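# Unfold a folding crate with four robot arms

## Task

Take the folding crate that lies collapsed on the floor and erect it so that each of its four walls stands up and each of its four corner latches is engaged.

## Robot and tools

Robots and cameras. Four identical i2rt Big YAM arms, arm1 to arm4, share one workspace. Each has six revolute joints, a two-finger gripper and a wrist camera (arm1_cam_wrist to arm4_cam_wrist). Two fixed room cameras, cam_high and cam_low, give overall views. All images are 672x504 pixels. Feet, in metres in the scene frame: arm1 at (-0.344, +0.564, 0.400), arm2 at (-0.347, -0.575, 0.384), arm3 at (+0.320, +0.573, 0.372), arm4 at (+0.356, -0.566, 0.334). Each foot faces along its own +x: arm1 and arm3 face roughly toward -y, arm2 and arm4 roughly toward +y. Reach is about 1.0 m from the joint-1 axis.

Frame. One scene frame for everything: origin on the floor, +z up, distances in metres. The reported hand point sits between the finger pads, about 1 cm behind the tips. The fingers extend along the hand's +z axis and close along its y axis. Orientations are quaternions written w, x, y, z.

move. Arguments: arm1, arm2, arm3, arm4 and cameras. Each arm key holds that arm's own object; an arm not named keeps whatever it was last told. Inside an arm's object:
- joints: absolute targets by name. joint1_rad to joint6_rad in radians, gripper_m in metres as the gap between fingertips. Ranges and signs: joint1_rad -2.879 to 2.879 (rotation about the foot, positive counter-clockwise seen from above, 0 points along the foot's facing); joint2_rad 0 to 3.141 (shoulder, 0 has the upper arm pointing back, increasing lifts it up and forward); joint3_rad 0 to 3.019 (elbow, 0 folded, increasing opens); joint4_rad -1.692 to 1.57 (hand pitch, positive tips fingers up); joint5_rad -1.57 to 1.57 (sideways hand swing, positive toward the arm's right); joint6_rad -2.094 to 2.094 (hand roll, positive clockwise viewed from behind); gripper_m 0 to 0.093.
- min_time_s: 0.1 to 8 s, a lower bound on how long that arm's joint motions take; only used with joints.
- target: a list of seven numbers [x, y, z, qw, qx, qy, qz], an absolute hand pose in the scene frame (metres), in the same form the hand line prints. The hand travels a straight line from its current hand_target toward it. When target is present, joints may contain only gripper_m.
- speed: top path speed in m/s, 0.002 to 0.5, default 0.25; turning is capped at double that value in rad/s. Not allowed without target.
cameras: a list of camera names or ["all"]; [] for none. By default a move with an action returns no images, an empty move returns all.
All motions in one call start together. Hand paths in one call finish together, paced by the slowest, and last 0.5 to 10 s; a call lasts at most 15 s. Each control step clamps the commanded pose to within 100 mm and 20 degrees of the measured one, so expect the hand to land a centimetre or more off. Paths ignore obstacles and other arms. Joints move at different rates, so joint moves can sweep wide.

wait: seconds from 0 to 10, optional cameras; nothing new is commanded, returns the state.
zoom_image: camera (one name) and region [x0, y0, x1, y1] in pixels of that camera's newest image, origin top-left, at most 504 by 504.
read_manual: optional section "licences"; only licence text.
finished_scene: scene (integer). Ends the scene for good; the crate must remain set up with no robot holding it.

Reading results. The "move" line lists each arm given motion with "done" or its worst status. joint_status and hand_status report per motion: done, off_target (stopped short, may still push), time_out (the arm keeps a nearby target and keeps pushing; on_its_own lists joints still heading there, and "held at" gives targets, not readings), not_followed (a safety check withheld the targets; "joint command not followed" for joints, "pose unreachable" for a hand target; a gripper target still runs). Arms listed under "as last shown" were not commanded and show "not commanded". Joint velocities are rad/s (gripper m/s); "within noise" means at rest. hand_target is where the held targets would put the hand. Joint torques are in N m, include gravity, and entries 3 and 4 wrap at ±28. "pictures" names the images in order; images may lag the state slightly. If a move or wait is refused or cut by a stop, later move, wait and finished_scene calls in the same reply are skipped.

Gripper. Gripping a rigid part, gripper_m reads up to 0.005 below its width (some read up to 0.002 above); closed on nothing it reads 0 to 0.003. Command about 0.005 below the contact reading for a firm grip; open well above the reading to release.

Cautions. Arms do not stop on contact and keep pushing; sustained pushing, stretched-out holding or unreachable targets heat motors. MOTOR HOT appears at 85 °C; at 100 °C an OVER-TEMPERATURE FAULT drops that arm for 30 to 60 s or more, and affected keys say limit_stop_at_motor_heat (resend targets afterwards). To relieve pushing, command a joint to its reported position. Never let arms press hard on each other, including a gripper closing on another arm's fingers; the self-collision check can be late and allows fingers, gripper housings and wrist cameras to meet. Avoid slamming into fixed or heavy objects, dropping the crate or its walls, and releasing parts while they move. Reported positions carry gear play and sag under load.

Each tool is called after "Call:" by a JSON object that holds its "name" and its "arguments".

## Session

Call:
{"name": "move", "arguments": {}}

Scene clock: 0.00 s.
Joint torques (N m): no reading
Motor temperatures (°C): arm1=[27 28 28 28 23 23 25] | arm2=[24 25 23 25 28 27 25] | arm3=[26 24 27 24 26 24 27] | arm4=[25 26 26 31 26 25 27]
Heat: arm1: hottest joint2_rad 28 °C; arm2: hottest joint5_rad 28 °C; arm3: hottest joint3_rad 27 °C; arm4: hottest joint4_rad 31 °C.
Joint velocities: within noise
arm1.joint_positions: joint1_rad=-0.585 joint2_rad=+0.620 joint3_rad=+1.408 joint4_rad=-1.557 joint5_rad=+0.191 joint6_rad=-0.040 gripper_m=+0.09396
arm1.joint_status: not commanded
arm1.hand: x=-0.4494 y=+0.3976 z=+0.9080 quat_wxyz=(-0.135, -0.774, -0.490, +0.379) (m; scene frame)
arm1.hand_target: x=-0.4487 y=+0.3992 z=+0.9183 quat_wxyz=(-0.142, -0.770, -0.486, +0.388) (m; scene frame)
arm1.hand_status: not commanded
arm2.joint_positions: joint1_rad=+0.742 joint2_rad=+0.634 joint3_rad=+1.438 joint4_rad=-1.211 joint5_rad=-0.133 joint6_rad=-0.320 gripper_m=+0.09396
arm2.joint_status: not commanded
arm2.hand: x=-0.5071 y=-0.3840 z=+0.9710 quat_wxyz=(-0.284, +0.802, -0.229, -0.472) (m; scene frame)
arm2.hand_target: x=-0.5054 y=-0.3866 z=+0.9838 quat_wxyz=(-0.292, +0.795, -0.226, -0.481) (m; scene frame)
arm2.hand_status: not commanded
arm3.joint_positions: joint1_rad=+0.368 joint2_rad=+0.623 joint3_rad=+1.401 joint4_rad=-1.238 joint5_rad=-0.070 joint6_rad=+0.635 gripper_m=+0.09396
arm3.joint_status: not commanded
arm3.hand: x=+0.3681 y=+0.3300 z=+0.9365 quat_wxyz=(-0.499, -0.717, -0.455, +0.173) (m; scene frame)
arm3.hand_target: x=+0.3677 y=+0.3328 z=+0.9460 quat_wxyz=(-0.508, -0.712, -0.452, +0.176) (m; scene frame)
arm3.hand_status: not commanded
arm4.joint_positions: joint1_rad=+0.790 joint2_rad=+0.548 joint3_rad=+1.366 joint4_rad=-1.267 joint5_rad=+0.241 joint6_rad=-0.097 gripper_m=+0.09396
arm4.joint_status: not commanded
arm4.hand: x=+0.1989 y=-0.4149 z=+0.8936 quat_wxyz=(-0.270, +0.802, -0.260, -0.465) (m; scene frame)
arm4.hand_target: x=+0.2019 y=-0.4169 z=+0.9028 quat_wxyz=(-0.272, +0.796, -0.260, -0.474) (m; scene frame)
arm4.hand_status: not commanded
pictures: arm1_cam_wrist, arm2_cam_wrist, arm3_cam_wrist, arm4_cam_wrist, cam_high, cam_low

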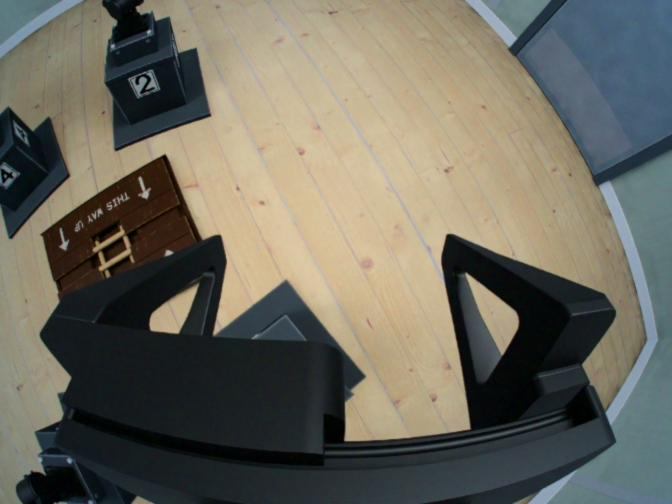

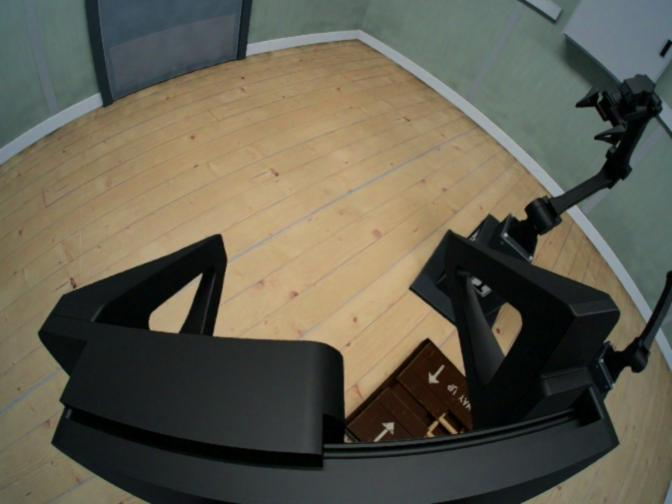

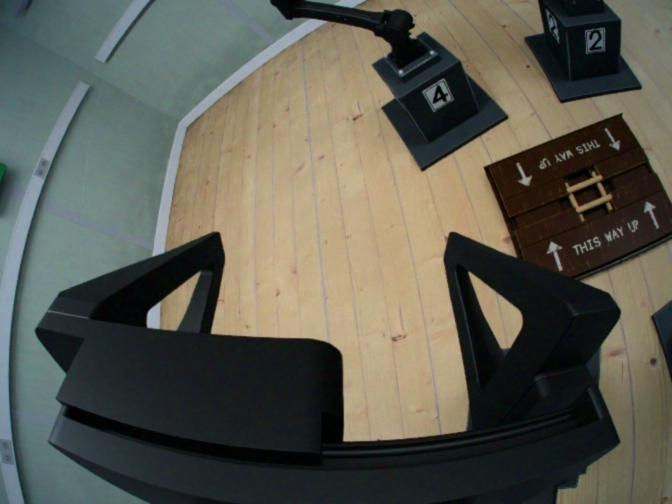

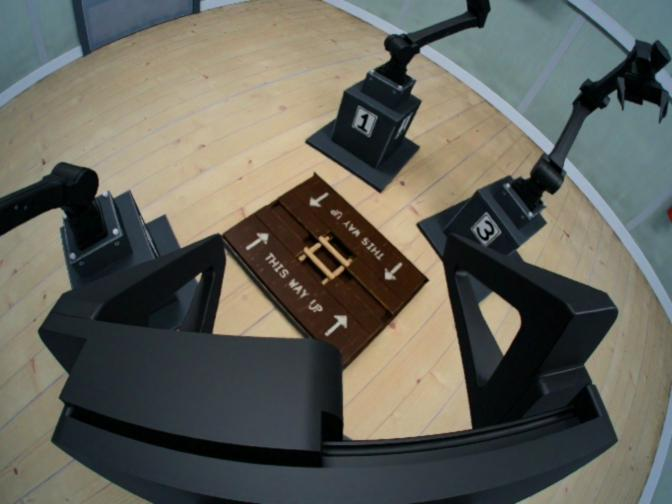

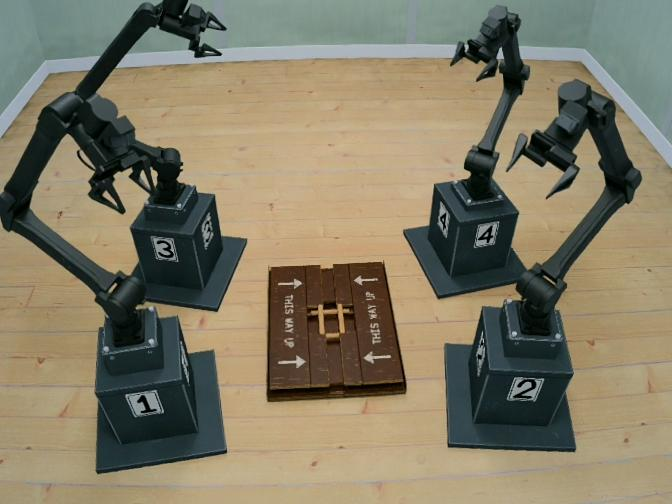

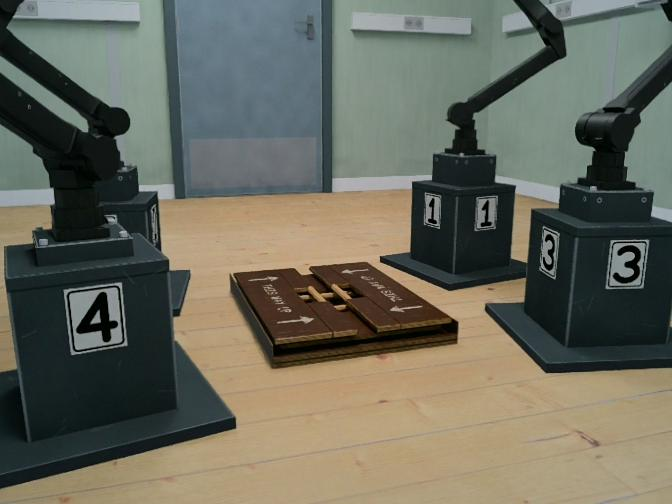

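Call:
{"name": "zoom_image", "arguments": {"camera": "cam_high", "region": [250, 250, 420, 410]}}

Call:
{"name": "zoom_image", "arguments": {"camera": "cam_low", "region": [220, 250, 470, 380]}}

Call:
{"name": "zoom_image", "arguments": {"camera": "arm4_cam_wrist", "region": [210, 160, 440, 370]}}

Call:
{"name": "zoom_image", "arguments": {"camera": "arm3_cam_wrist", "region": [470, 90, 672, 300]}}

Scaled by 2.965 from the camera's 672x504 image, which has a finer 960x720 frame.

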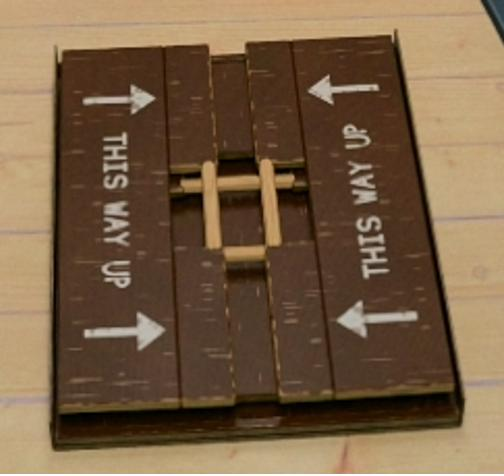

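Scaled by 2.016 from the camera's 672x504 image, which has a finer 960x720 frame.

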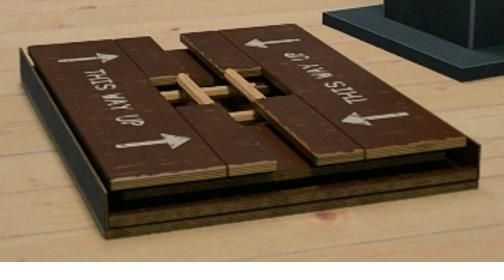

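Scaled by 2.191 from the camera's 672x504 image, which has a finer 960x720 frame.

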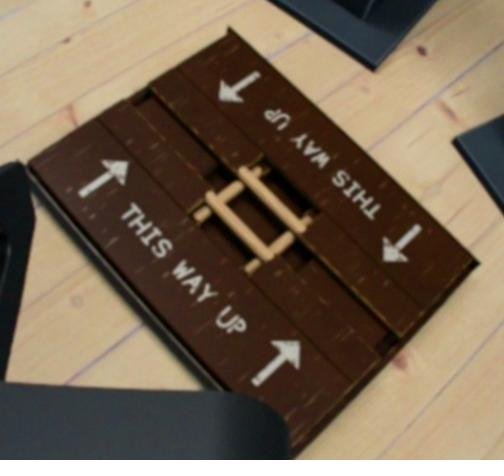

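Scaled by 2.400 from the camera's 672x504 image, which has a finer 960x720 frame.

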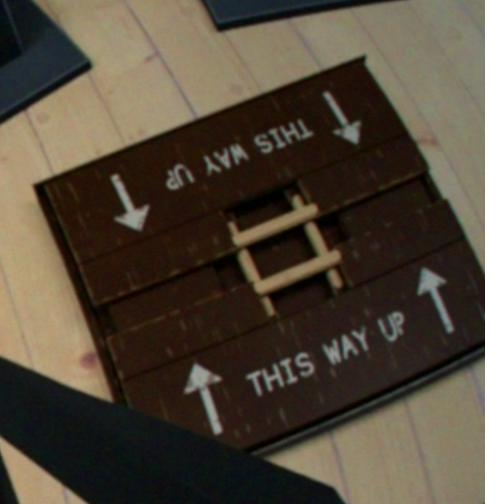

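Call:
{"name": "move", "arguments": {"arm4": {"target": [-0.01, -0.03, 0.42, 0.1463, -0.8397, 0.4436, 0.2769], "speed": 0.4}, "cameras": ["arm4_cam_wrist", "cam_high", "cam_low"]}}

Scene clock: 36.23 s.
Joint torques (N m): arm1=[-0.09 1.44 8.32 2.19 0.2 0.1] | arm2=[-0.09 1.26 7.8 1.81 -0.04 -0.01] | arm3=[0.21 -0.15 7.84 2.26 0.13 -0.01] | arm4=[1.26 -14.86 13.39 1.1 -0.03 0.3]
Motor temperatures (°C): arm1=[27 28 30 28 23 23 25] | arm2=[24 25 25 25 28 26 25] | arm3=[26 24 30 24 26 23 27] | arm4=[25 26 29 31 26 25 27]
Heat: arm1: hottest joint3_rad 30 °C; arm2: hottest joint5_rad 28 °C; arm3: hottest joint3_rad 30 °C; arm4: hottest joint4_rad 31 °C.
move: arm4 off_target
Joint velocities: within noise
arm1, arm2, arm3: as last shown
arm4.joint_positions: joint1_rad=+0.392 joint2_rad=+1.780 joint3_rad=+1.204 joint4_rad=-0.390 joint5_rad=+0.004 joint6_rad=-0.012 gripper_m=+0.09396
arm4.joint_status: not commanded
arm4.hand: x=+0.0025 y=-0.0469 z=+0.4091 quat_wxyz=(-0.142, +0.846, -0.441, -0.262) (m; scene frame)
arm4.hand_target: x=-0.0040 y=-0.0296 z=+0.4163 quat_wxyz=(-0.146, +0.838, -0.450, -0.272) (m; scene frame)
arm4.hand_status: off_target (0.024 m and 2.0 deg from the pose sent, 0.645 m and 33.7 deg at the start)
pictures: arm4_cam_wrist, cam_high, cam_low

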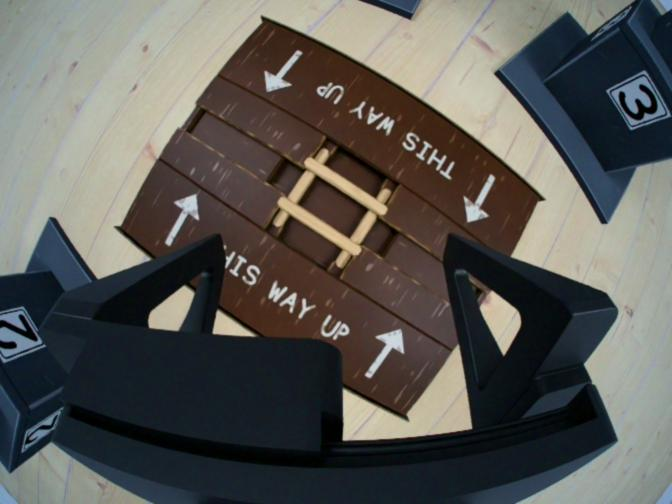

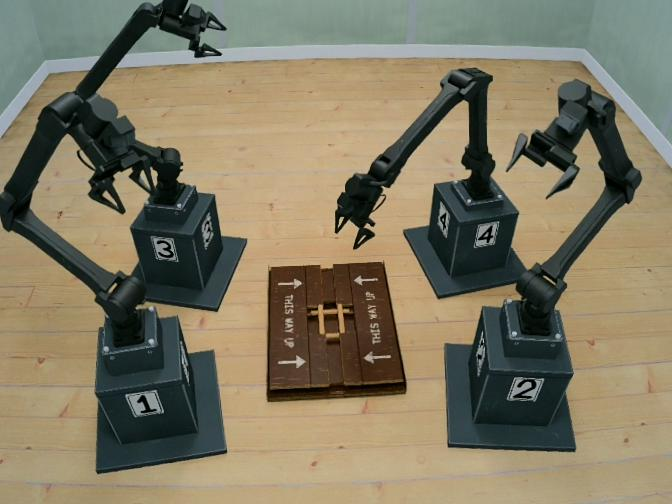

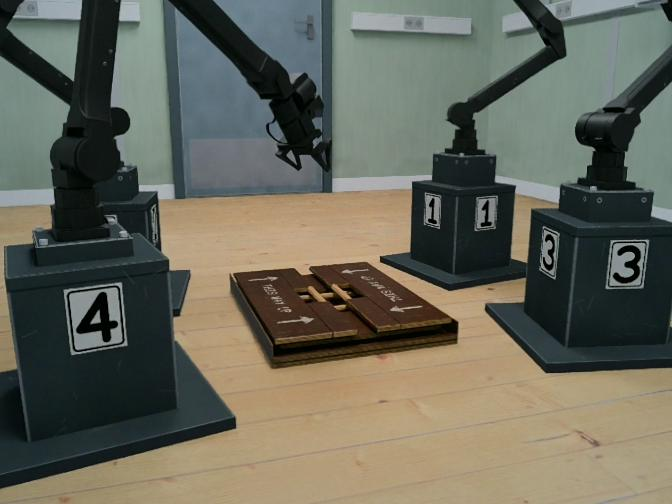

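Call:
{"name": "zoom_image", "arguments": {"camera": "arm4_cam_wrist", "region": [240, 110, 430, 290]}}

Call:
{"name": "zoom_image", "arguments": {"camera": "arm4_cam_wrist", "region": [100, 0, 560, 430]}}

Scaled by 2.653 from the camera's 672x504 image, which has a finer 960x720 frame.

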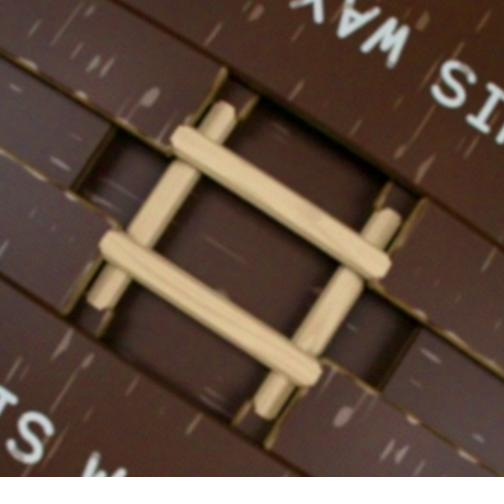

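Scaled by 1.096 from the camera's 672x504 image, which has a finer 960x720 frame.

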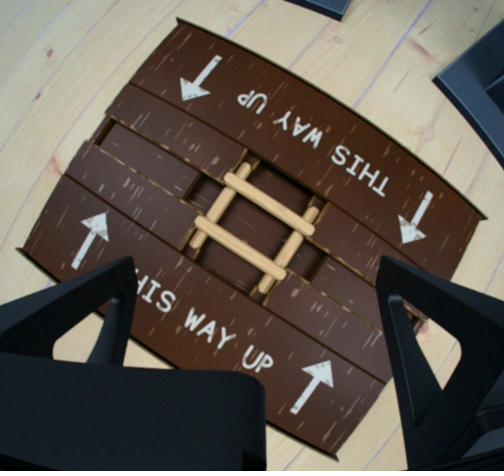

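Call:
{"name": "move", "arguments": {"arm4": {"target": [-0.02, -0.33, 0.35, 0, -0.9999, -0.0131, 0], "speed": 0.4, "joints": {"gripper_m": 0.05}}, "arm1": {"target": [-0.03, 0.035, 0.22, 0, -0.0125, 0.9999, 0], "speed": 0.4, "joints": {"gripper_m": 0.05}}, "cameras": ["arm1_cam_wrist", "cam_high", "cam_low"]}}

Scene clock: 71.43 s.
Joint torques (N m): arm1=[0.44 -23.18 8.43 0.08 -0.02 -0.09] | arm2=[-0.09 1.32 7.82 1.84 -0.04 -0.01] | arm3=[-0.56 0.21 7.88 2.37 0.15 0.02] | arm4=[2.26 -13.16 7.41 -0.42 -0.07 -0.11]
Motor temperatures (°C): arm1=[27 28 31 28 23 23 25] | arm2=[24 25 25 25 28 26 25] | arm3=[26 24 32 24 26 23 27] | arm4=[25 28 32 31 26 25 27]
Heat: arm1: hottest joint3_rad 31 °C; arm2: hottest joint5_rad 28 °C; arm3: hottest joint3_rad 32 °C; arm4: hottest joint3_rad 32 °C.
move: arm1 off_target; arm4 off_target
Joint velocities: within noise
arm1.joint_positions: joint1_rad=+0.349 joint2_rad=+2.381 joint3_rad=+1.562 joint4_rad=-0.781 joint5_rad=+0.002 joint6_rad=-1.041 gripper_m=+0.05006
arm1.joint_status: all done
arm1.hand: x=-0.0426 y=+0.0493 z=+0.2165 quat_wxyz=(+0.011, +0.002, -1.000, -0.009) (m; scene frame)
arm1.hand_target: x=-0.0317 y=+0.0397 z=+0.2175 quat_wxyz=(+0.006, +0.013, -1.000, -0.003) (m; scene frame)
arm1.hand_status: off_target (0.019 m and 2.1 deg from the pose sent, 0.884 m and 122.6 deg at the start)
arm2, arm3: as last shown
arm4.joint_positions: joint1_rad=+0.803 joint2_rad=+1.693 joint3_rad=+1.066 joint4_rad=-0.913 joint5_rad=+0.005 joint6_rad=-0.568 gripper_m=+0.05007
arm4.joint_status: all done
arm4.hand: x=-0.0265 y=-0.3247 z=+0.3607 quat_wxyz=(-0.010, +1.000, +0.004, -0.012) (m; scene frame)
arm4.hand_target: x=-0.0199 y=-0.3299 z=+0.3528 quat_wxyz=(-0.003, +1.000, +0.014, +0.001) (m; scene frame)
arm4.hand_status: off_target (0.014 m and 2.1 deg from the pose sent, 0.290 m and 65.6 deg at the start)
pictures: arm1_cam_wrist, cam_high, cam_low

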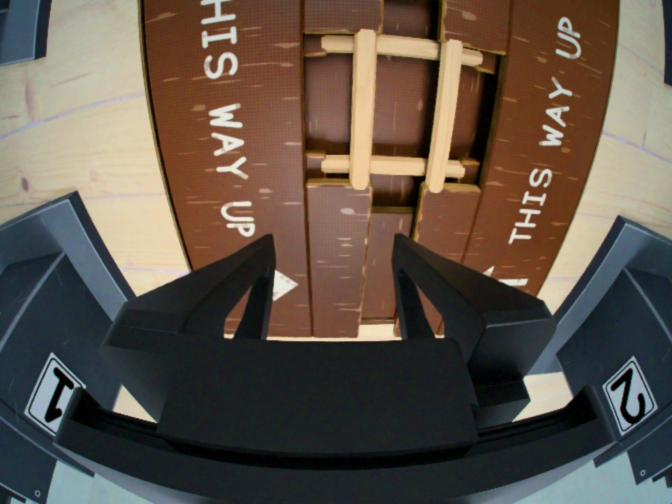

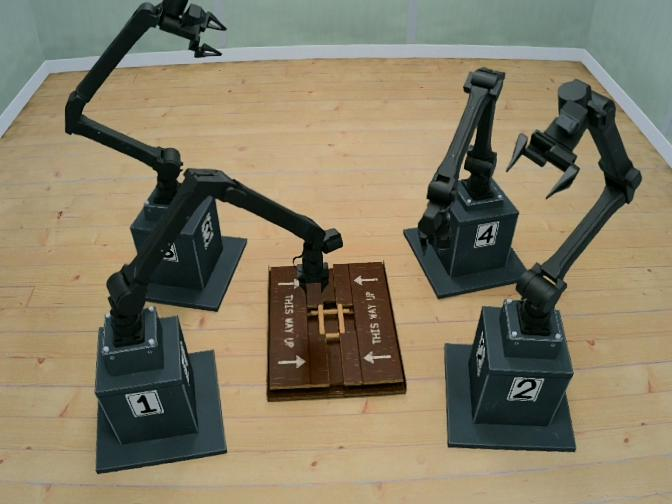

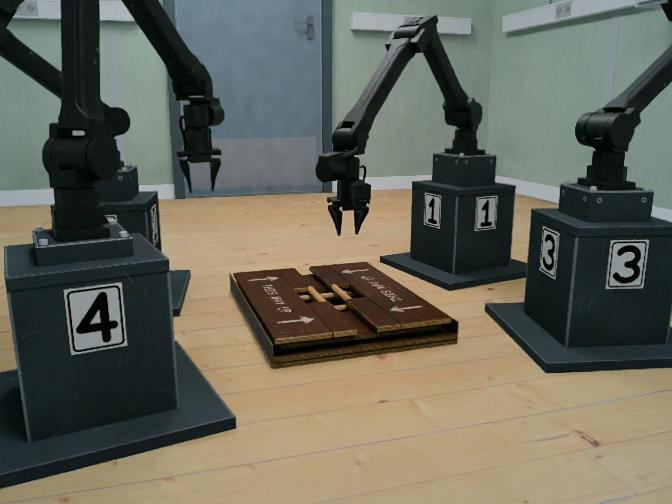

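Call:
{"name": "move", "arguments": {"arm1": {"target": [-0.012, 0.017, 0.115, 0, -0.0125, 0.9999, 0], "speed": 0.25, "joints": {"gripper_m": 0.055}}, "cameras": ["arm1_cam_wrist"]}}

Scene clock: 79.17 s.
Joint torques (N m): arm1=[0.56 -25.7 7.77 0.34 -0.02 0.04] | arm2=[-0.09 1.26 7.82 1.83 -0.04 -0.01] | arm3=[-0.73 0.03 7.79 2.5 0.14 -0.02] | arm4=[1.96 -13.16 7.41 -0.43 -0.07 -0.11]
Motor temperatures (°C): arm1=[27 28 32 28 23 23 25] | arm2=[24 25 26 25 28 26 25] | arm3=[26 24 32 24 26 23 27] | arm4=[25 27 31 31 26 25 27]
Heat: arm1: hottest joint3_rad 32 °C; arm2: hottest joint5_rad 28 °C; arm3: hottest joint3_rad 32 °C; arm4: hottest joint3_rad 31 °C.
move: arm1 off_target
Joint velocities: within noise
arm1.joint_positions: joint1_rad=+0.353 joint2_rad=+2.646 joint3_rad=+1.758 joint4_rad=-0.716 joint5_rad=-0.006 joint6_rad=-1.041 gripper_m=+0.05494
arm1.joint_status: all done
arm1.hand: x=-0.0278 y=+0.0308 z=+0.1076 quat_wxyz=(+0.009, +0.004, -1.000, -0.013) (m; scene frame)
arm1.hand_target: x=-0.0127 y=+0.0183 z=+0.1151 quat_wxyz=(+0.000, +0.012, -1.000, +0.000) (m; scene frame)
arm1.hand_status: off_target (0.022 m and 2.1 deg from the pose sent, 0.111 m and 2.1 deg at the start)
arm2, arm3: as last shown
arm4.joint_positions: joint1_rad=+0.800 joint2_rad=+1.693 joint3_rad=+1.066 joint4_rad=-0.913 joint5_rad=+0.005 joint6_rad=-0.568 gripper_m=+0.05007
arm4.joint_status: not commanded
arm4.hand: x=-0.0258 y=-0.3235 z=+0.3607 quat_wxyz=(-0.011, +1.000, +0.002, -0.012) (m; scene frame)
arm4.hand_target: x=-0.0192 y=-0.3287 z=+0.3528 quat_wxyz=(-0.003, +1.000, +0.013, +0.001) (m; scene frame)
arm4.hand_status: not commanded
pictures: arm1_cam_wrist

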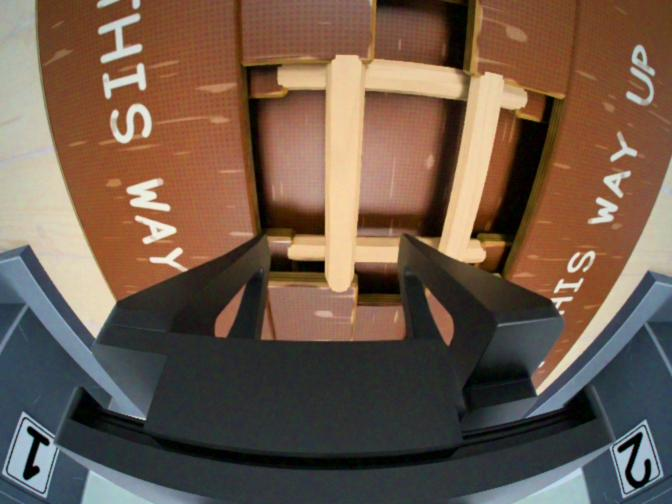

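Call:
{"name": "move", "arguments": {"arm1": {"target": [-0.008, 0.012, 0.062, 0, -0.0125, 0.9999, 0], "speed": 0.15, "joints": {"gripper_m": 0.055}}, "cameras": ["arm1_cam_wrist", "cam_low"]}}

Call:
{"name": "zoom_image", "arguments": {"camera": "cam_low", "region": [220, 200, 470, 380]}}

Scene clock: 84.80 s.
Joint torques (N m): arm1=[0.09 -25.29 7.94 0.59 -0.03 0.06] | arm2=[-0.09 1.32 7.82 1.81 -0.04 -0.01] | arm3=[-0.79 0.5 7.76 2.39 0.11 -0.03] | arm4=[1.96 -13.16 7.39 -0.42 -0.08 -0.11]
Motor temperatures (°C): arm1=[27 28 32 28 23 23 25] | arm2=[24 25 26 25 28 26 25] | arm3=[26 24 32 24 26 23 27] | arm4=[25 27 31 31 26 25 27]
Heat: arm1: hottest joint3_rad 32 °C; arm2: hottest joint5_rad 28 °C; arm3: hottest joint3_rad 32 °C; arm4: hottest joint3_rad 31 °C.
move: arm1 off_target
Joint velocities: within noise
arm1.joint_positions: joint1_rad=+0.355 joint2_rad=+2.771 joint3_rad=+1.868 joint4_rad=-0.703 joint5_rad=-0.006 joint6_rad=-1.041 gripper_m=+0.05494
arm1.joint_status: all done
arm1.hand: x=-0.0232 y=+0.0242 z=+0.0581 quat_wxyz=(+0.009, +0.005, -1.000, -0.013) (m; scene frame)
arm1.hand_target: x=-0.0083 y=+0.0134 z=+0.0617 quat_wxyz=(+0.000, +0.013, -1.000, +0.000) (m; scene frame)
arm1.hand_status: off_target (0.020 m and 2.0 deg from the pose sent, 0.053 m and 2.1 deg at the start)
arm2, arm3, arm4: as last shown
pictures: arm1_cam_wrist, cam_low

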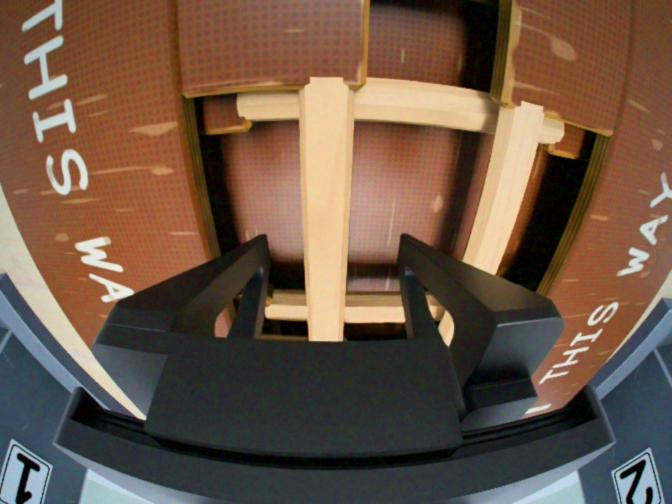

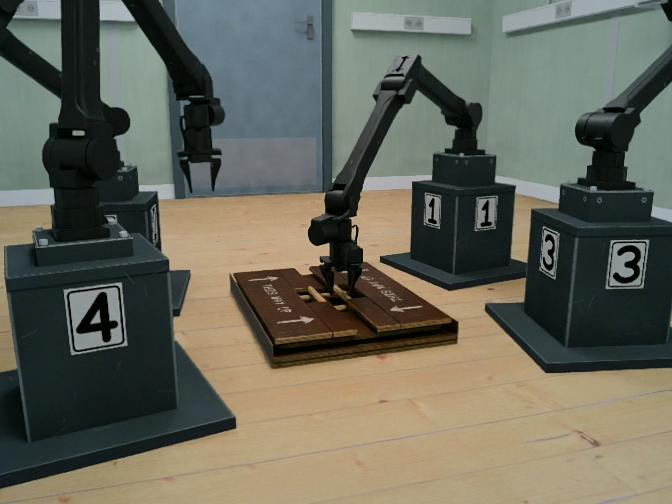

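Scaled by 2.016 from the camera's 672x504 image, which has a finer 960x720 frame.

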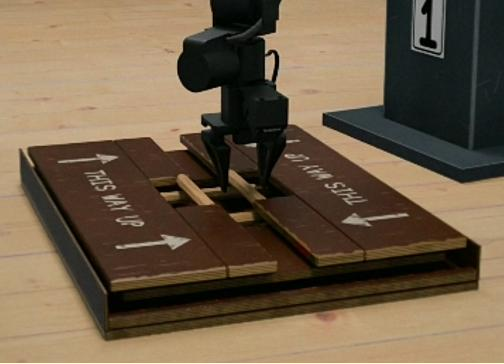

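Call:
{"name": "move", "arguments": {"arm1": {"target": [-0.008, 0.013, 0.046, 0, -0.0125, 0.9999, 0], "speed": 0.15, "joints": {"gripper_m": 0.055}}}}

Call:
{"name": "move", "arguments": {"arm1": {"joints": {"gripper_m": 0.012}}, "cameras": ["arm1_cam_wrist"]}}

Scene clock: 87.13 s.
Joint torques (N m): arm1=[1.14 -24.64 7.87 0.96 -0.06 0.05] | arm2=[-0.09 1.26 7.82 1.83 -0.04 -0.01] | arm3=[-0.56 0.15 7.82 2.26 0.13 0.01] | arm4=[1.9 -13.16 7.39 -0.42 -0.07 -0.11]
Motor temperatures (°C): arm1=[27 29 32 28 23 23 25] | arm2=[24 25 26 25 28 26 25] | arm3=[26 24 32 24 26 23 27] | arm4=[25 27 31 31 26 25 27]
Heat: arm1: hottest joint3_rad 32 °C; arm2: hottest joint5_rad 28 °C; arm3: hottest joint3_rad 32 °C; arm4: hottest joint3_rad 31 °C.
move: arm1 off_target
Joint velocities: within noise
arm1.joint_positions: joint1_rad=+0.355 joint2_rad=+2.795 joint3_rad=+1.890 joint4_rad=-0.698 joint5_rad=-0.006 joint6_rad=-1.041 gripper_m=+0.05494
arm1.joint_status: all done
arm1.hand: x=-0.0227 y=+0.0231 z=+0.0480 quat_wxyz=(+0.009, +0.005, -1.000, -0.013) (m; scene frame)
arm1.hand_target: x=-0.0083 y=+0.0135 z=+0.0467 quat_wxyz=(+0.000, +0.012, -1.000, +0.000) (m; scene frame)
arm1.hand_status: off_target (0.018 m and 2.0 deg from the pose sent, 0.022 m and 2.0 deg at the start)
arm2, arm3, arm4: as last shown
pictures: none

Scene clock: 87.83 s.
Joint torques (N m): arm1=[1.08 -25.76 8.02 1.25 0.13 -0.02] | arm2=[-0.09 1.26 7.8 1.83 -0.04 -0.01] | arm3=[0.21 -0.03 7.97 2.35 0.09 0.01] | arm4=[1.96 -13.1 7.42 -0.42 -0.08 -0.11]
Motor temperatures (°C): arm1=[27 29 32 28 23 23 25] | arm2=[24 25 26 25 28 26 25] | arm3=[26 24 32 24 26 23 27] | arm4=[25 27 31 31 26 25 27]
Heat: arm1: hottest joint3_rad 32 °C; arm2: hottest joint5_rad 28 °C; arm3: hottest joint3_rad 32 °C; arm4: hottest joint3_rad 31 °C.
move: arm1 off_target
Joint velocities: within noise
arm1.joint_positions: joint1_rad=+0.356 joint2_rad=+2.797 joint3_rad=+1.890 joint4_rad=-0.706 joint5_rad=-0.016 joint6_rad=-1.038 gripper_m=+0.01743
arm1.joint_status: gripper_m off_target (ended at +0.01746, target +0.01200)
arm1.hand: x=-0.0216 y=+0.0269 z=+0.0472 quat_wxyz=(+0.007, +0.004, -1.000, -0.019) (m; scene frame)
arm1.hand_target: x=-0.0077 y=+0.0139 z=+0.0468 quat_wxyz=(-0.003, +0.012, -1.000, -0.001) (m; scene frame)
arm1.hand_status: not commanded
arm2, arm3, arm4: as last shown
pictures: arm1_cam_wrist

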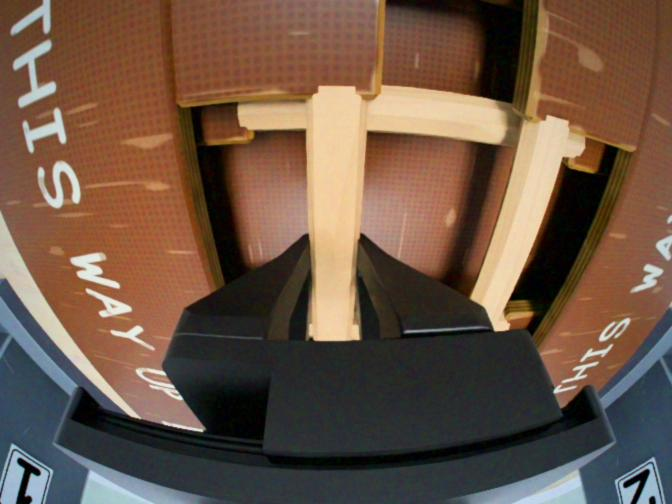

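Call:
{"name": "move", "arguments": {"arm1": {"target": [-0.010, 0.0375, 0.132, 0, 0, 0.9763, -0.2164], "speed": 0.15}, "cameras": ["arm1_cam_wrist", "cam_low", "cam_high"]}}

Scene clock: 96.97 s.
Joint torques (N m): arm1=[0.79 -25.64 3.41 2.07 0.65 0.19] | arm2=[-0.09 1.26 7.8 1.83 -0.04 -0.01] | arm3=[-0.44 0.56 7.88 2.45 0.1 0.02] | arm4=[1.96 -13.22 7.39 -0.4 -0.07 -0.11]
Motor temperatures (°C): arm1=[27 29 32 28 23 23 25] | arm2=[24 25 26 25 28 26 25] | arm3=[26 24 32 24 26 23 27] | arm4=[25 27 31 31 26 25 27]
Heat: arm1: hottest joint3_rad 32 °C; arm2: hottest joint5_rad 28 °C; arm3: hottest joint3_rad 32 °C; arm4: hottest joint3_rad 31 °C.
move: arm1 off_target
Joint velocities: within noise
arm1.joint_positions: joint1_rad=+0.433 joint2_rad=+2.530 joint3_rad=+1.408 joint4_rad=-0.121 joint5_rad=+0.234 joint6_rad=-0.989 gripper_m=+0.01743
arm1.joint_status: not commanded
arm1.hand: x=-0.0227 y=+0.0378 z=+0.1190 quat_wxyz=(+0.006, -0.001, -0.979, +0.202) (m; scene frame)
arm1.hand_target: x=-0.0128 y=+0.0345 z=+0.1315 quat_wxyz=(-0.001, -0.002, -0.976, +0.217) (m; scene frame)
arm1.hand_status: off_target (0.018 m and 1.9 deg from the pose sent, 0.086 m and 27.2 deg at the start)
arm2, arm3, arm4: as last shown
pictures: arm1_cam_wrist, cam_high, cam_low

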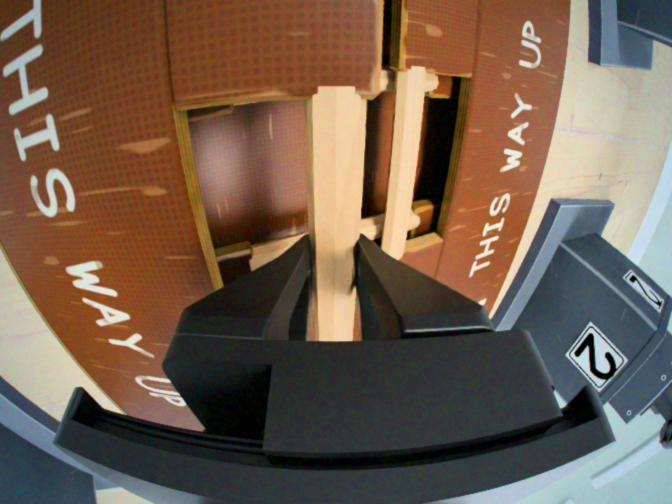

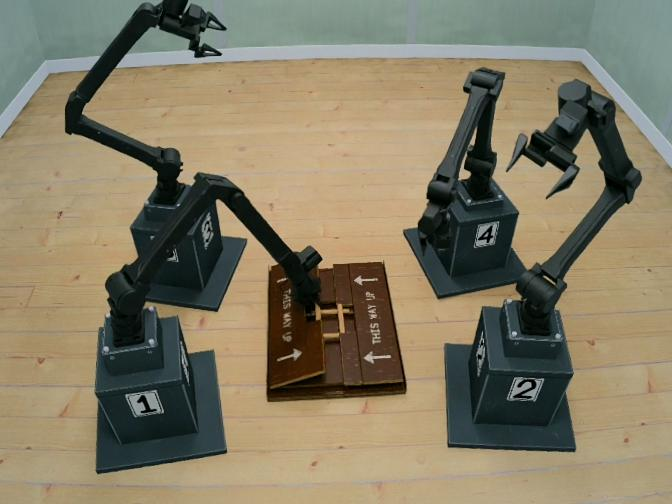

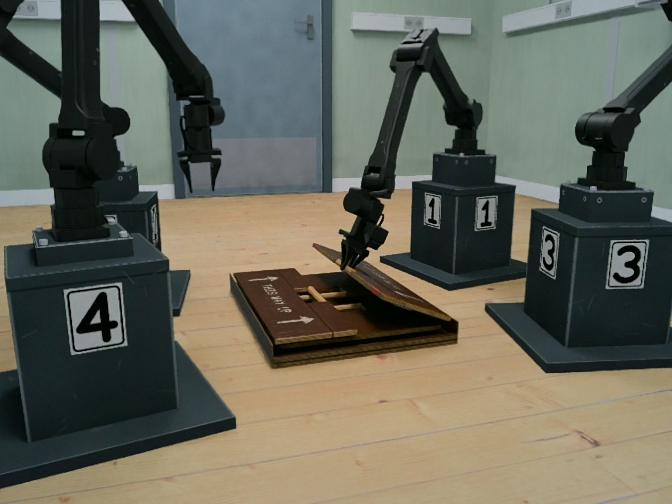

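Call:
{"name": "move", "arguments": {"arm1": {"target": [-0.010, 0.102, 0.200, 0, 0, 0.9063, -0.4226], "speed": 0.15}, "arm4": {"target": [-0.02, -0.12, 0.25, 0, -1, 0, 0], "speed": 0.3}, "cameras": ["arm4_cam_wrist", "cam_low", "cam_high"]}}

Scene clock: 100.80 s.
Joint torques (N m): arm1=[2.2 -22.24 1.57 2.28 0.41 0.11] | arm2=[-0.09 1.26 7.8 1.83 -0.04 -0.01] | arm3=[-0.44 0.15 7.68 2.56 0.14 -0.01] | arm4=[2.26 -17.73 11.07 -0.55 -0.23 -0.1]
Motor temperatures (°C): arm1=[27 29 32 28 23 23 25] | arm2=[24 25 26 25 28 26 25] | arm3=[26 24 32 24 26 23 27] | arm4=[25 27 31 31 26 25 27]
Heat: arm1: hottest joint3_rad 32 °C; arm2: hottest joint5_rad 28 °C; arm3: hottest joint3_rad 32 °C; arm4: hottest joint3_rad 31 °C.
move: arm1 off_target; arm4 off_target
Joint velocities: within noise
arm1.joint_positions: joint1_rad=+0.576 joint2_rad=+2.395 joint3_rad=+1.032 joint4_rad=+0.475 joint5_rad=+0.570 joint6_rad=-0.997 gripper_m=+0.01743
arm1.joint_status: not commanded
arm1.hand: x=-0.0248 y=+0.0894 z=+0.1939 quat_wxyz=(+0.011, -0.008, -0.908, +0.419) (m; scene frame)
arm1.hand_target: x=-0.0125 y=+0.0992 z=+0.1998 quat_wxyz=(+0.003, +0.003, -0.906, +0.423) (m; scene frame)
arm1.hand_status: off_target (0.020 m and 1.7 deg from the pose sent, 0.104 m and 26.8 deg at the start)
arm2.joint_positions: joint1_rad=+0.742 joint2_rad=+0.634 joint3_rad=+1.438 joint4_rad=-1.211 joint5_rad=-0.133 joint6_rad=-0.320 gripper_m=+0.09396
arm2.joint_status: not commanded
arm2.hand: x=-0.5071 y=-0.3840 z=+0.9710 quat_wxyz=(-0.284, +0.802, -0.229, -0.472) (m; scene frame)
arm2.hand_target: x=-0.5054 y=-0.3866 z=+0.9838 quat_wxyz=(-0.292, +0.795, -0.226, -0.481) (m; scene frame)
arm2.hand_status: not commanded
arm3.joint_positions: joint1_rad=+0.368 joint2_rad=+0.623 joint3_rad=+1.401 joint4_rad=-1.238 joint5_rad=-0.070 joint6_rad=+0.635 gripper_m=+0.09396
arm3.joint_status: not commanded
arm3.hand: x=+0.3681 y=+0.3300 z=+0.9365 quat_wxyz=(-0.499, -0.717, -0.455, +0.173) (m; scene frame)
arm3.hand_target: x=+0.3677 y=+0.3328 z=+0.9460 quat_wxyz=(-0.508, -0.712, -0.452, +0.176) (m; scene frame)
arm3.hand_status: not commanded
arm4.joint_positions: joint1_rad=+0.499 joint2_rad=+2.131 joint3_rad=+1.422 joint4_rad=-0.867 joint5_rad=-0.003 joint6_rad=-0.846 gripper_m=+0.05007
arm4.joint_status: not commanded
arm4.hand: x=-0.0136 y=-0.1335 z=+0.2527 quat_wxyz=(+0.003, +1.000, -0.009, +0.001) (m; scene frame)
arm4.hand_target: x=-0.0217 y=-0.1248 z=+0.2491 quat_wxyz=(+0.002, +1.000, +0.000, -0.001) (m; scene frame)
arm4.hand_status: off_target (0.015 m and 1.1 deg from the pose sent, 0.232 m and 1.8 deg at the start)
pictures: arm4_cam_wrist, cam_high, cam_low

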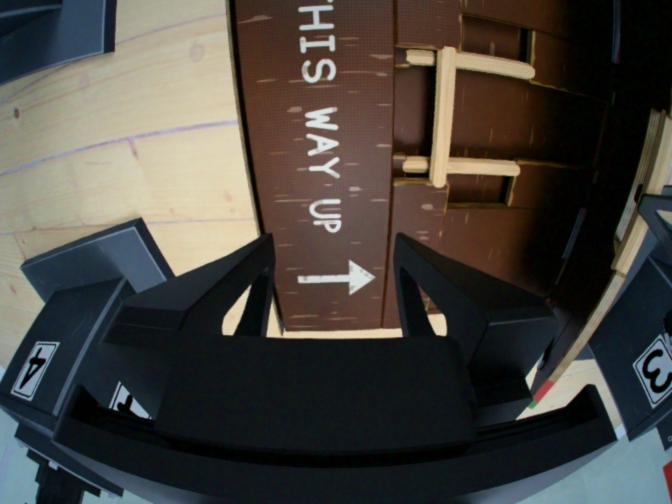

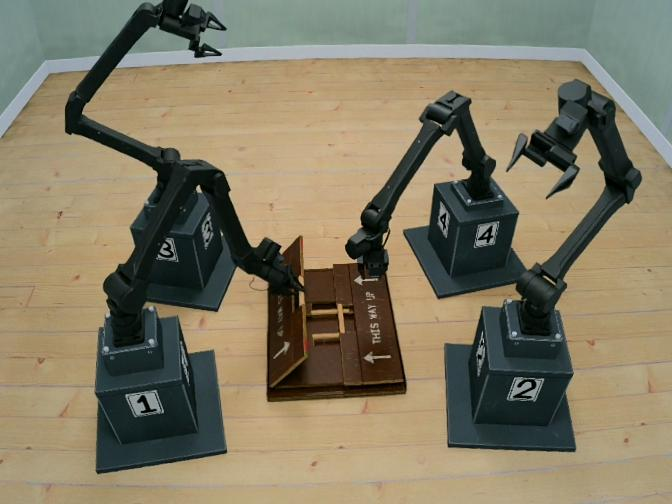

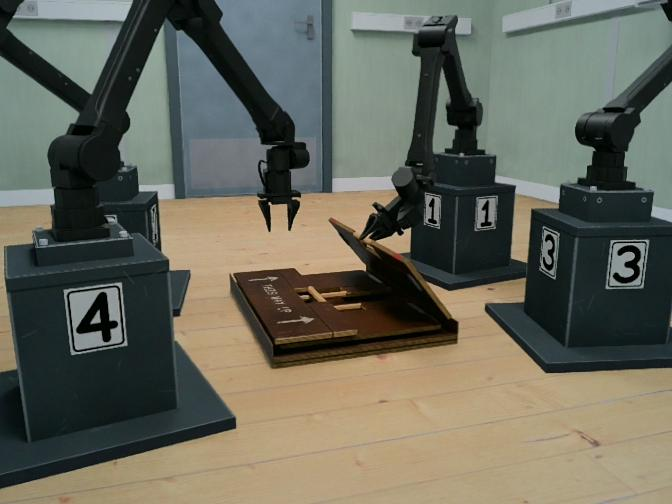

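Call:
{"name": "zoom_image", "arguments": {"camera": "arm4_cam_wrist", "region": [390, 160, 672, 440]}}

Call:
{"name": "zoom_image", "arguments": {"camera": "cam_high", "region": [230, 220, 430, 410]}}

Call:
{"name": "zoom_image", "arguments": {"camera": "cam_low", "region": [220, 160, 480, 380]}}

Scaled by 1.787 from the camera's 672x504 image, which has a finer 960x720 frame.

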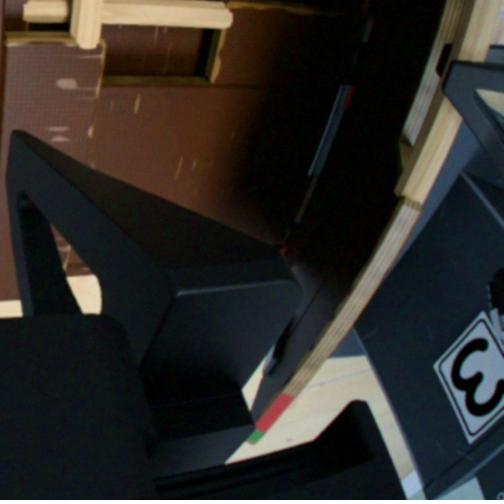

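Scaled by 2.520 from the camera's 672x504 image, which has a finer 960x720 frame.

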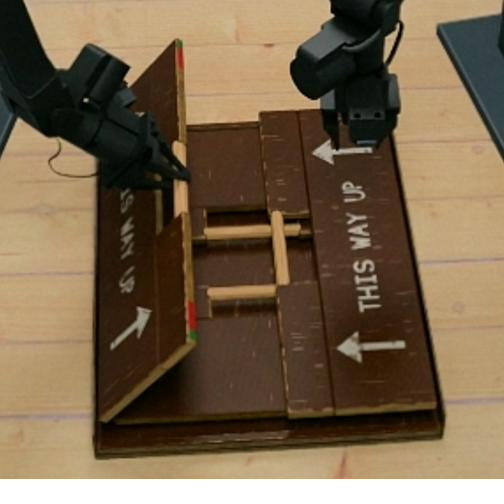

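Scaled by 1.938 from the camera's 672x504 image, which has a finer 960x720 frame.

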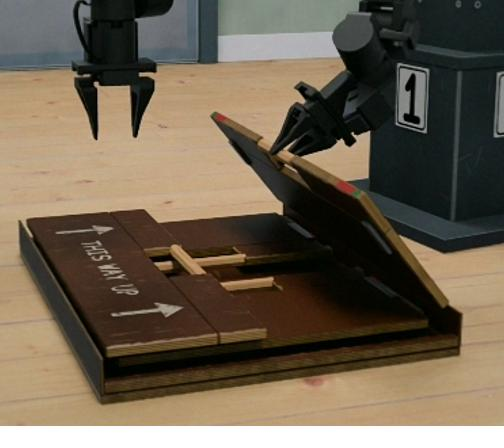

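Call:
{"name": "move", "arguments": {"arm1": {"target": [-0.009, 0.205, 0.243, 0, 0, 0.7934, -0.6088], "speed": 0.15}, "arm4": {"target": [-0.026, -0.017, 0.095, 0, 0.9998, 0.0175, 0], "speed": 0.25, "joints": {"gripper_m": 0.055}}, "cameras": ["arm4_cam_wrist", "cam_low", "cam_high", "arm1_cam_wrist"]}}

Scene clock: 118.57 s.
Joint torques (N m): arm1=[3.02 -18.02 -0.36 3.03 0.03 -0.03] | arm2=[-0.09 1.26 7.8 1.83 -0.04 -0.01] | arm3=[-0.56 0.38 7.98 2.39 0.11 0.02] | arm4=[1.38 -21.89 10.66 -0.51 -0.12 -0.11]
Motor temperatures (°C): arm1=[27 30 31 28 23 23 26] | arm2=[24 25 26 25 27 26 25] | arm3=[26 24 32 24 26 23 27] | arm4=[25 29 31 31 26 25 27]
Heat: arm1: hottest joint3_rad 31 °C; arm2: hottest joint5_rad 27 °C; arm3: hottest joint3_rad 32 °C; arm4: hottest joint3_rad 31 °C.
move: arm1 off_target; arm4 off_target
Joint velocities: within noise
arm1.joint_positions: joint1_rad=+0.829 joint2_rad=+2.498 joint3_rad=+0.816 joint4_rad=+1.158 joint5_rad=+1.010 joint6_rad=-1.124 gripper_m=+0.01724
arm1.joint_status: not commanded
arm1.hand: x=-0.0264 y=+0.1907 z=+0.2408 quat_wxyz=(+0.022, -0.019, -0.794, +0.608) (m; scene frame)
arm1.hand_target: x=-0.0101 y=+0.2023 z=+0.2445 quat_wxyz=(+0.005, -0.001, -0.791, +0.612) (m; scene frame)
arm1.hand_status: off_target (0.023 m and 3.3 deg from the pose sent, 0.127 m and 25.5 deg at the start)
arm2, arm3: as last shown
arm4.joint_positions: joint1_rad=+0.401 joint2_rad=+2.582 joint3_rad=+1.842 joint4_rad=-0.830 joint5_rad=-0.003 joint6_rad=-0.978 gripper_m=+0.05493
arm4.joint_status: all done
arm4.hand: x=-0.0219 y=-0.0240 z=+0.1027 quat_wxyz=(+0.001, +1.000, +0.008, -0.001) (m; scene frame)
arm4.hand_target: x=-0.0225 y=-0.0165 z=+0.0947 quat_wxyz=(+0.000, +1.000, +0.014, -0.001) (m; scene frame)
arm4.hand_status: off_target (0.011 m and 1.1 deg from the pose sent, 0.197 m and 3.1 deg at the start)
pictures: arm1_cam_wrist, arm4_cam_wrist, cam_high, cam_low

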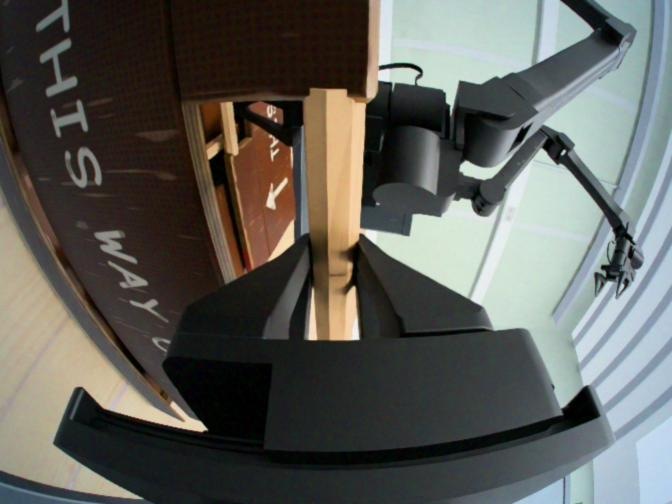

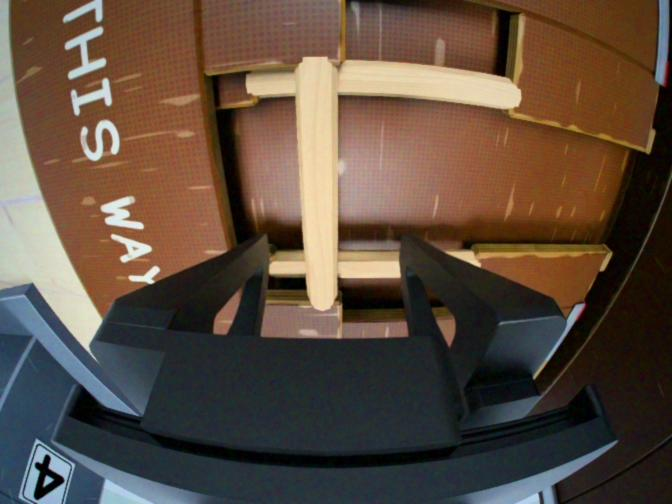

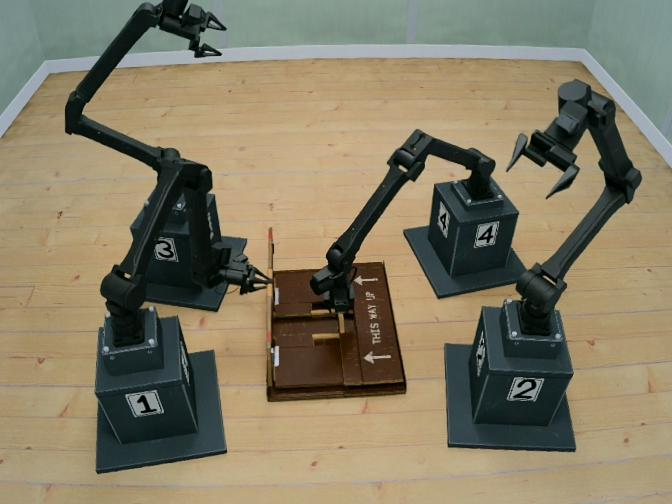

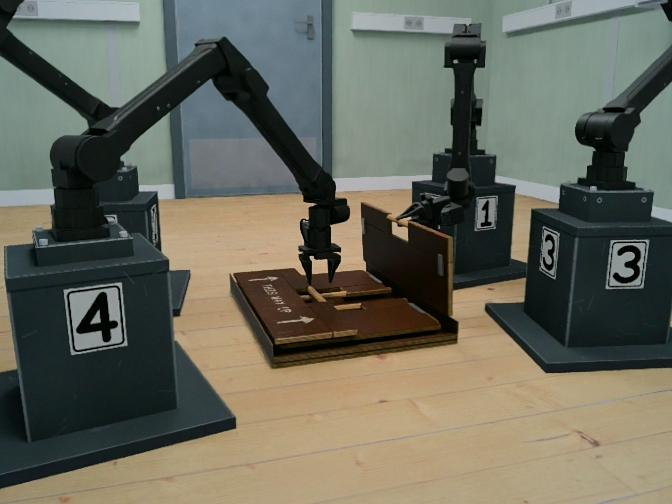

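Call:
{"name": "move", "arguments": {"arm4": {"target": [-0.024, -0.0245, 0.040, 0, 0.9998, 0.0175, 0], "speed": 0.15, "joints": {"gripper_m": 0.055}}, "cameras": ["arm4_cam_wrist"]}}

Scene clock: 121.83 s.
Joint torques (N m): arm1=[3.9 -17.73 0.02 3.07 0.09 -0.04] | arm2=[-0.15 1.26 7.8 1.83 -0.04 -0.01] | arm3=[-0.5 0.21 7.87 2.29 0.11 0.01] | arm4=[2.08 -22.53 9.99 0.18 -0.09 -0.08]
Motor temperatures (°C): arm1=[27 30 31 28 23 23 26] | arm2=[24 25 26 25 27 26 25] | arm3=[26 24 32 24 26 23 27] | arm4=[25 29 31 30 26 25 27]
Heat: arm1: hottest joint3_rad 31 °C; arm2: hottest joint5_rad 27 °C; arm3: hottest joint3_rad 32 °C; arm4: hottest joint3_rad 31 °C.
move: arm4 off_target
Joint velocities: within noise
arm1, arm2, arm3: as last shown
arm4.joint_positions: joint1_rad=+0.401 joint2_rad=+2.688 joint3_rad=+1.876 joint4_rad=-0.781 joint5_rad=-0.003 joint6_rad=-0.978 gripper_m=+0.05493
arm4.joint_status: all done
arm4.hand: x=-0.0152 y=-0.0337 z=+0.0446 quat_wxyz=(+0.010, +1.000, +0.008, +0.005) (m; scene frame)
arm4.hand_target: x=-0.0235 y=-0.0255 z=+0.0403 quat_wxyz=(+0.000, +1.000, +0.017, +0.000) (m; scene frame)
arm4.hand_status: off_target (0.014 m and 1.7 deg from the pose sent, 0.063 m and 1.1 deg at the start)
pictures: arm4_cam_wrist

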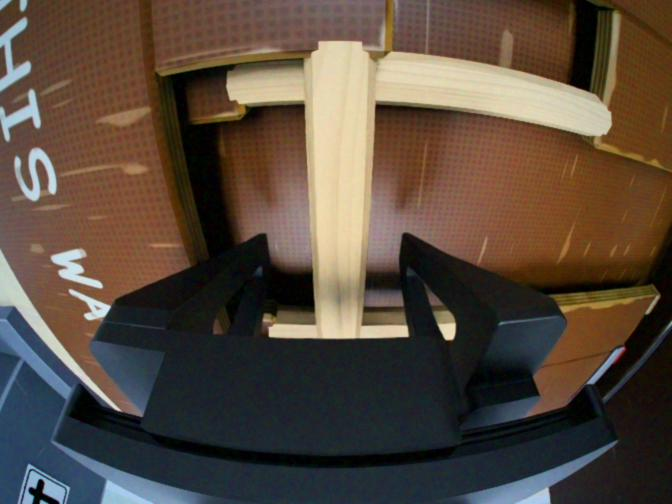

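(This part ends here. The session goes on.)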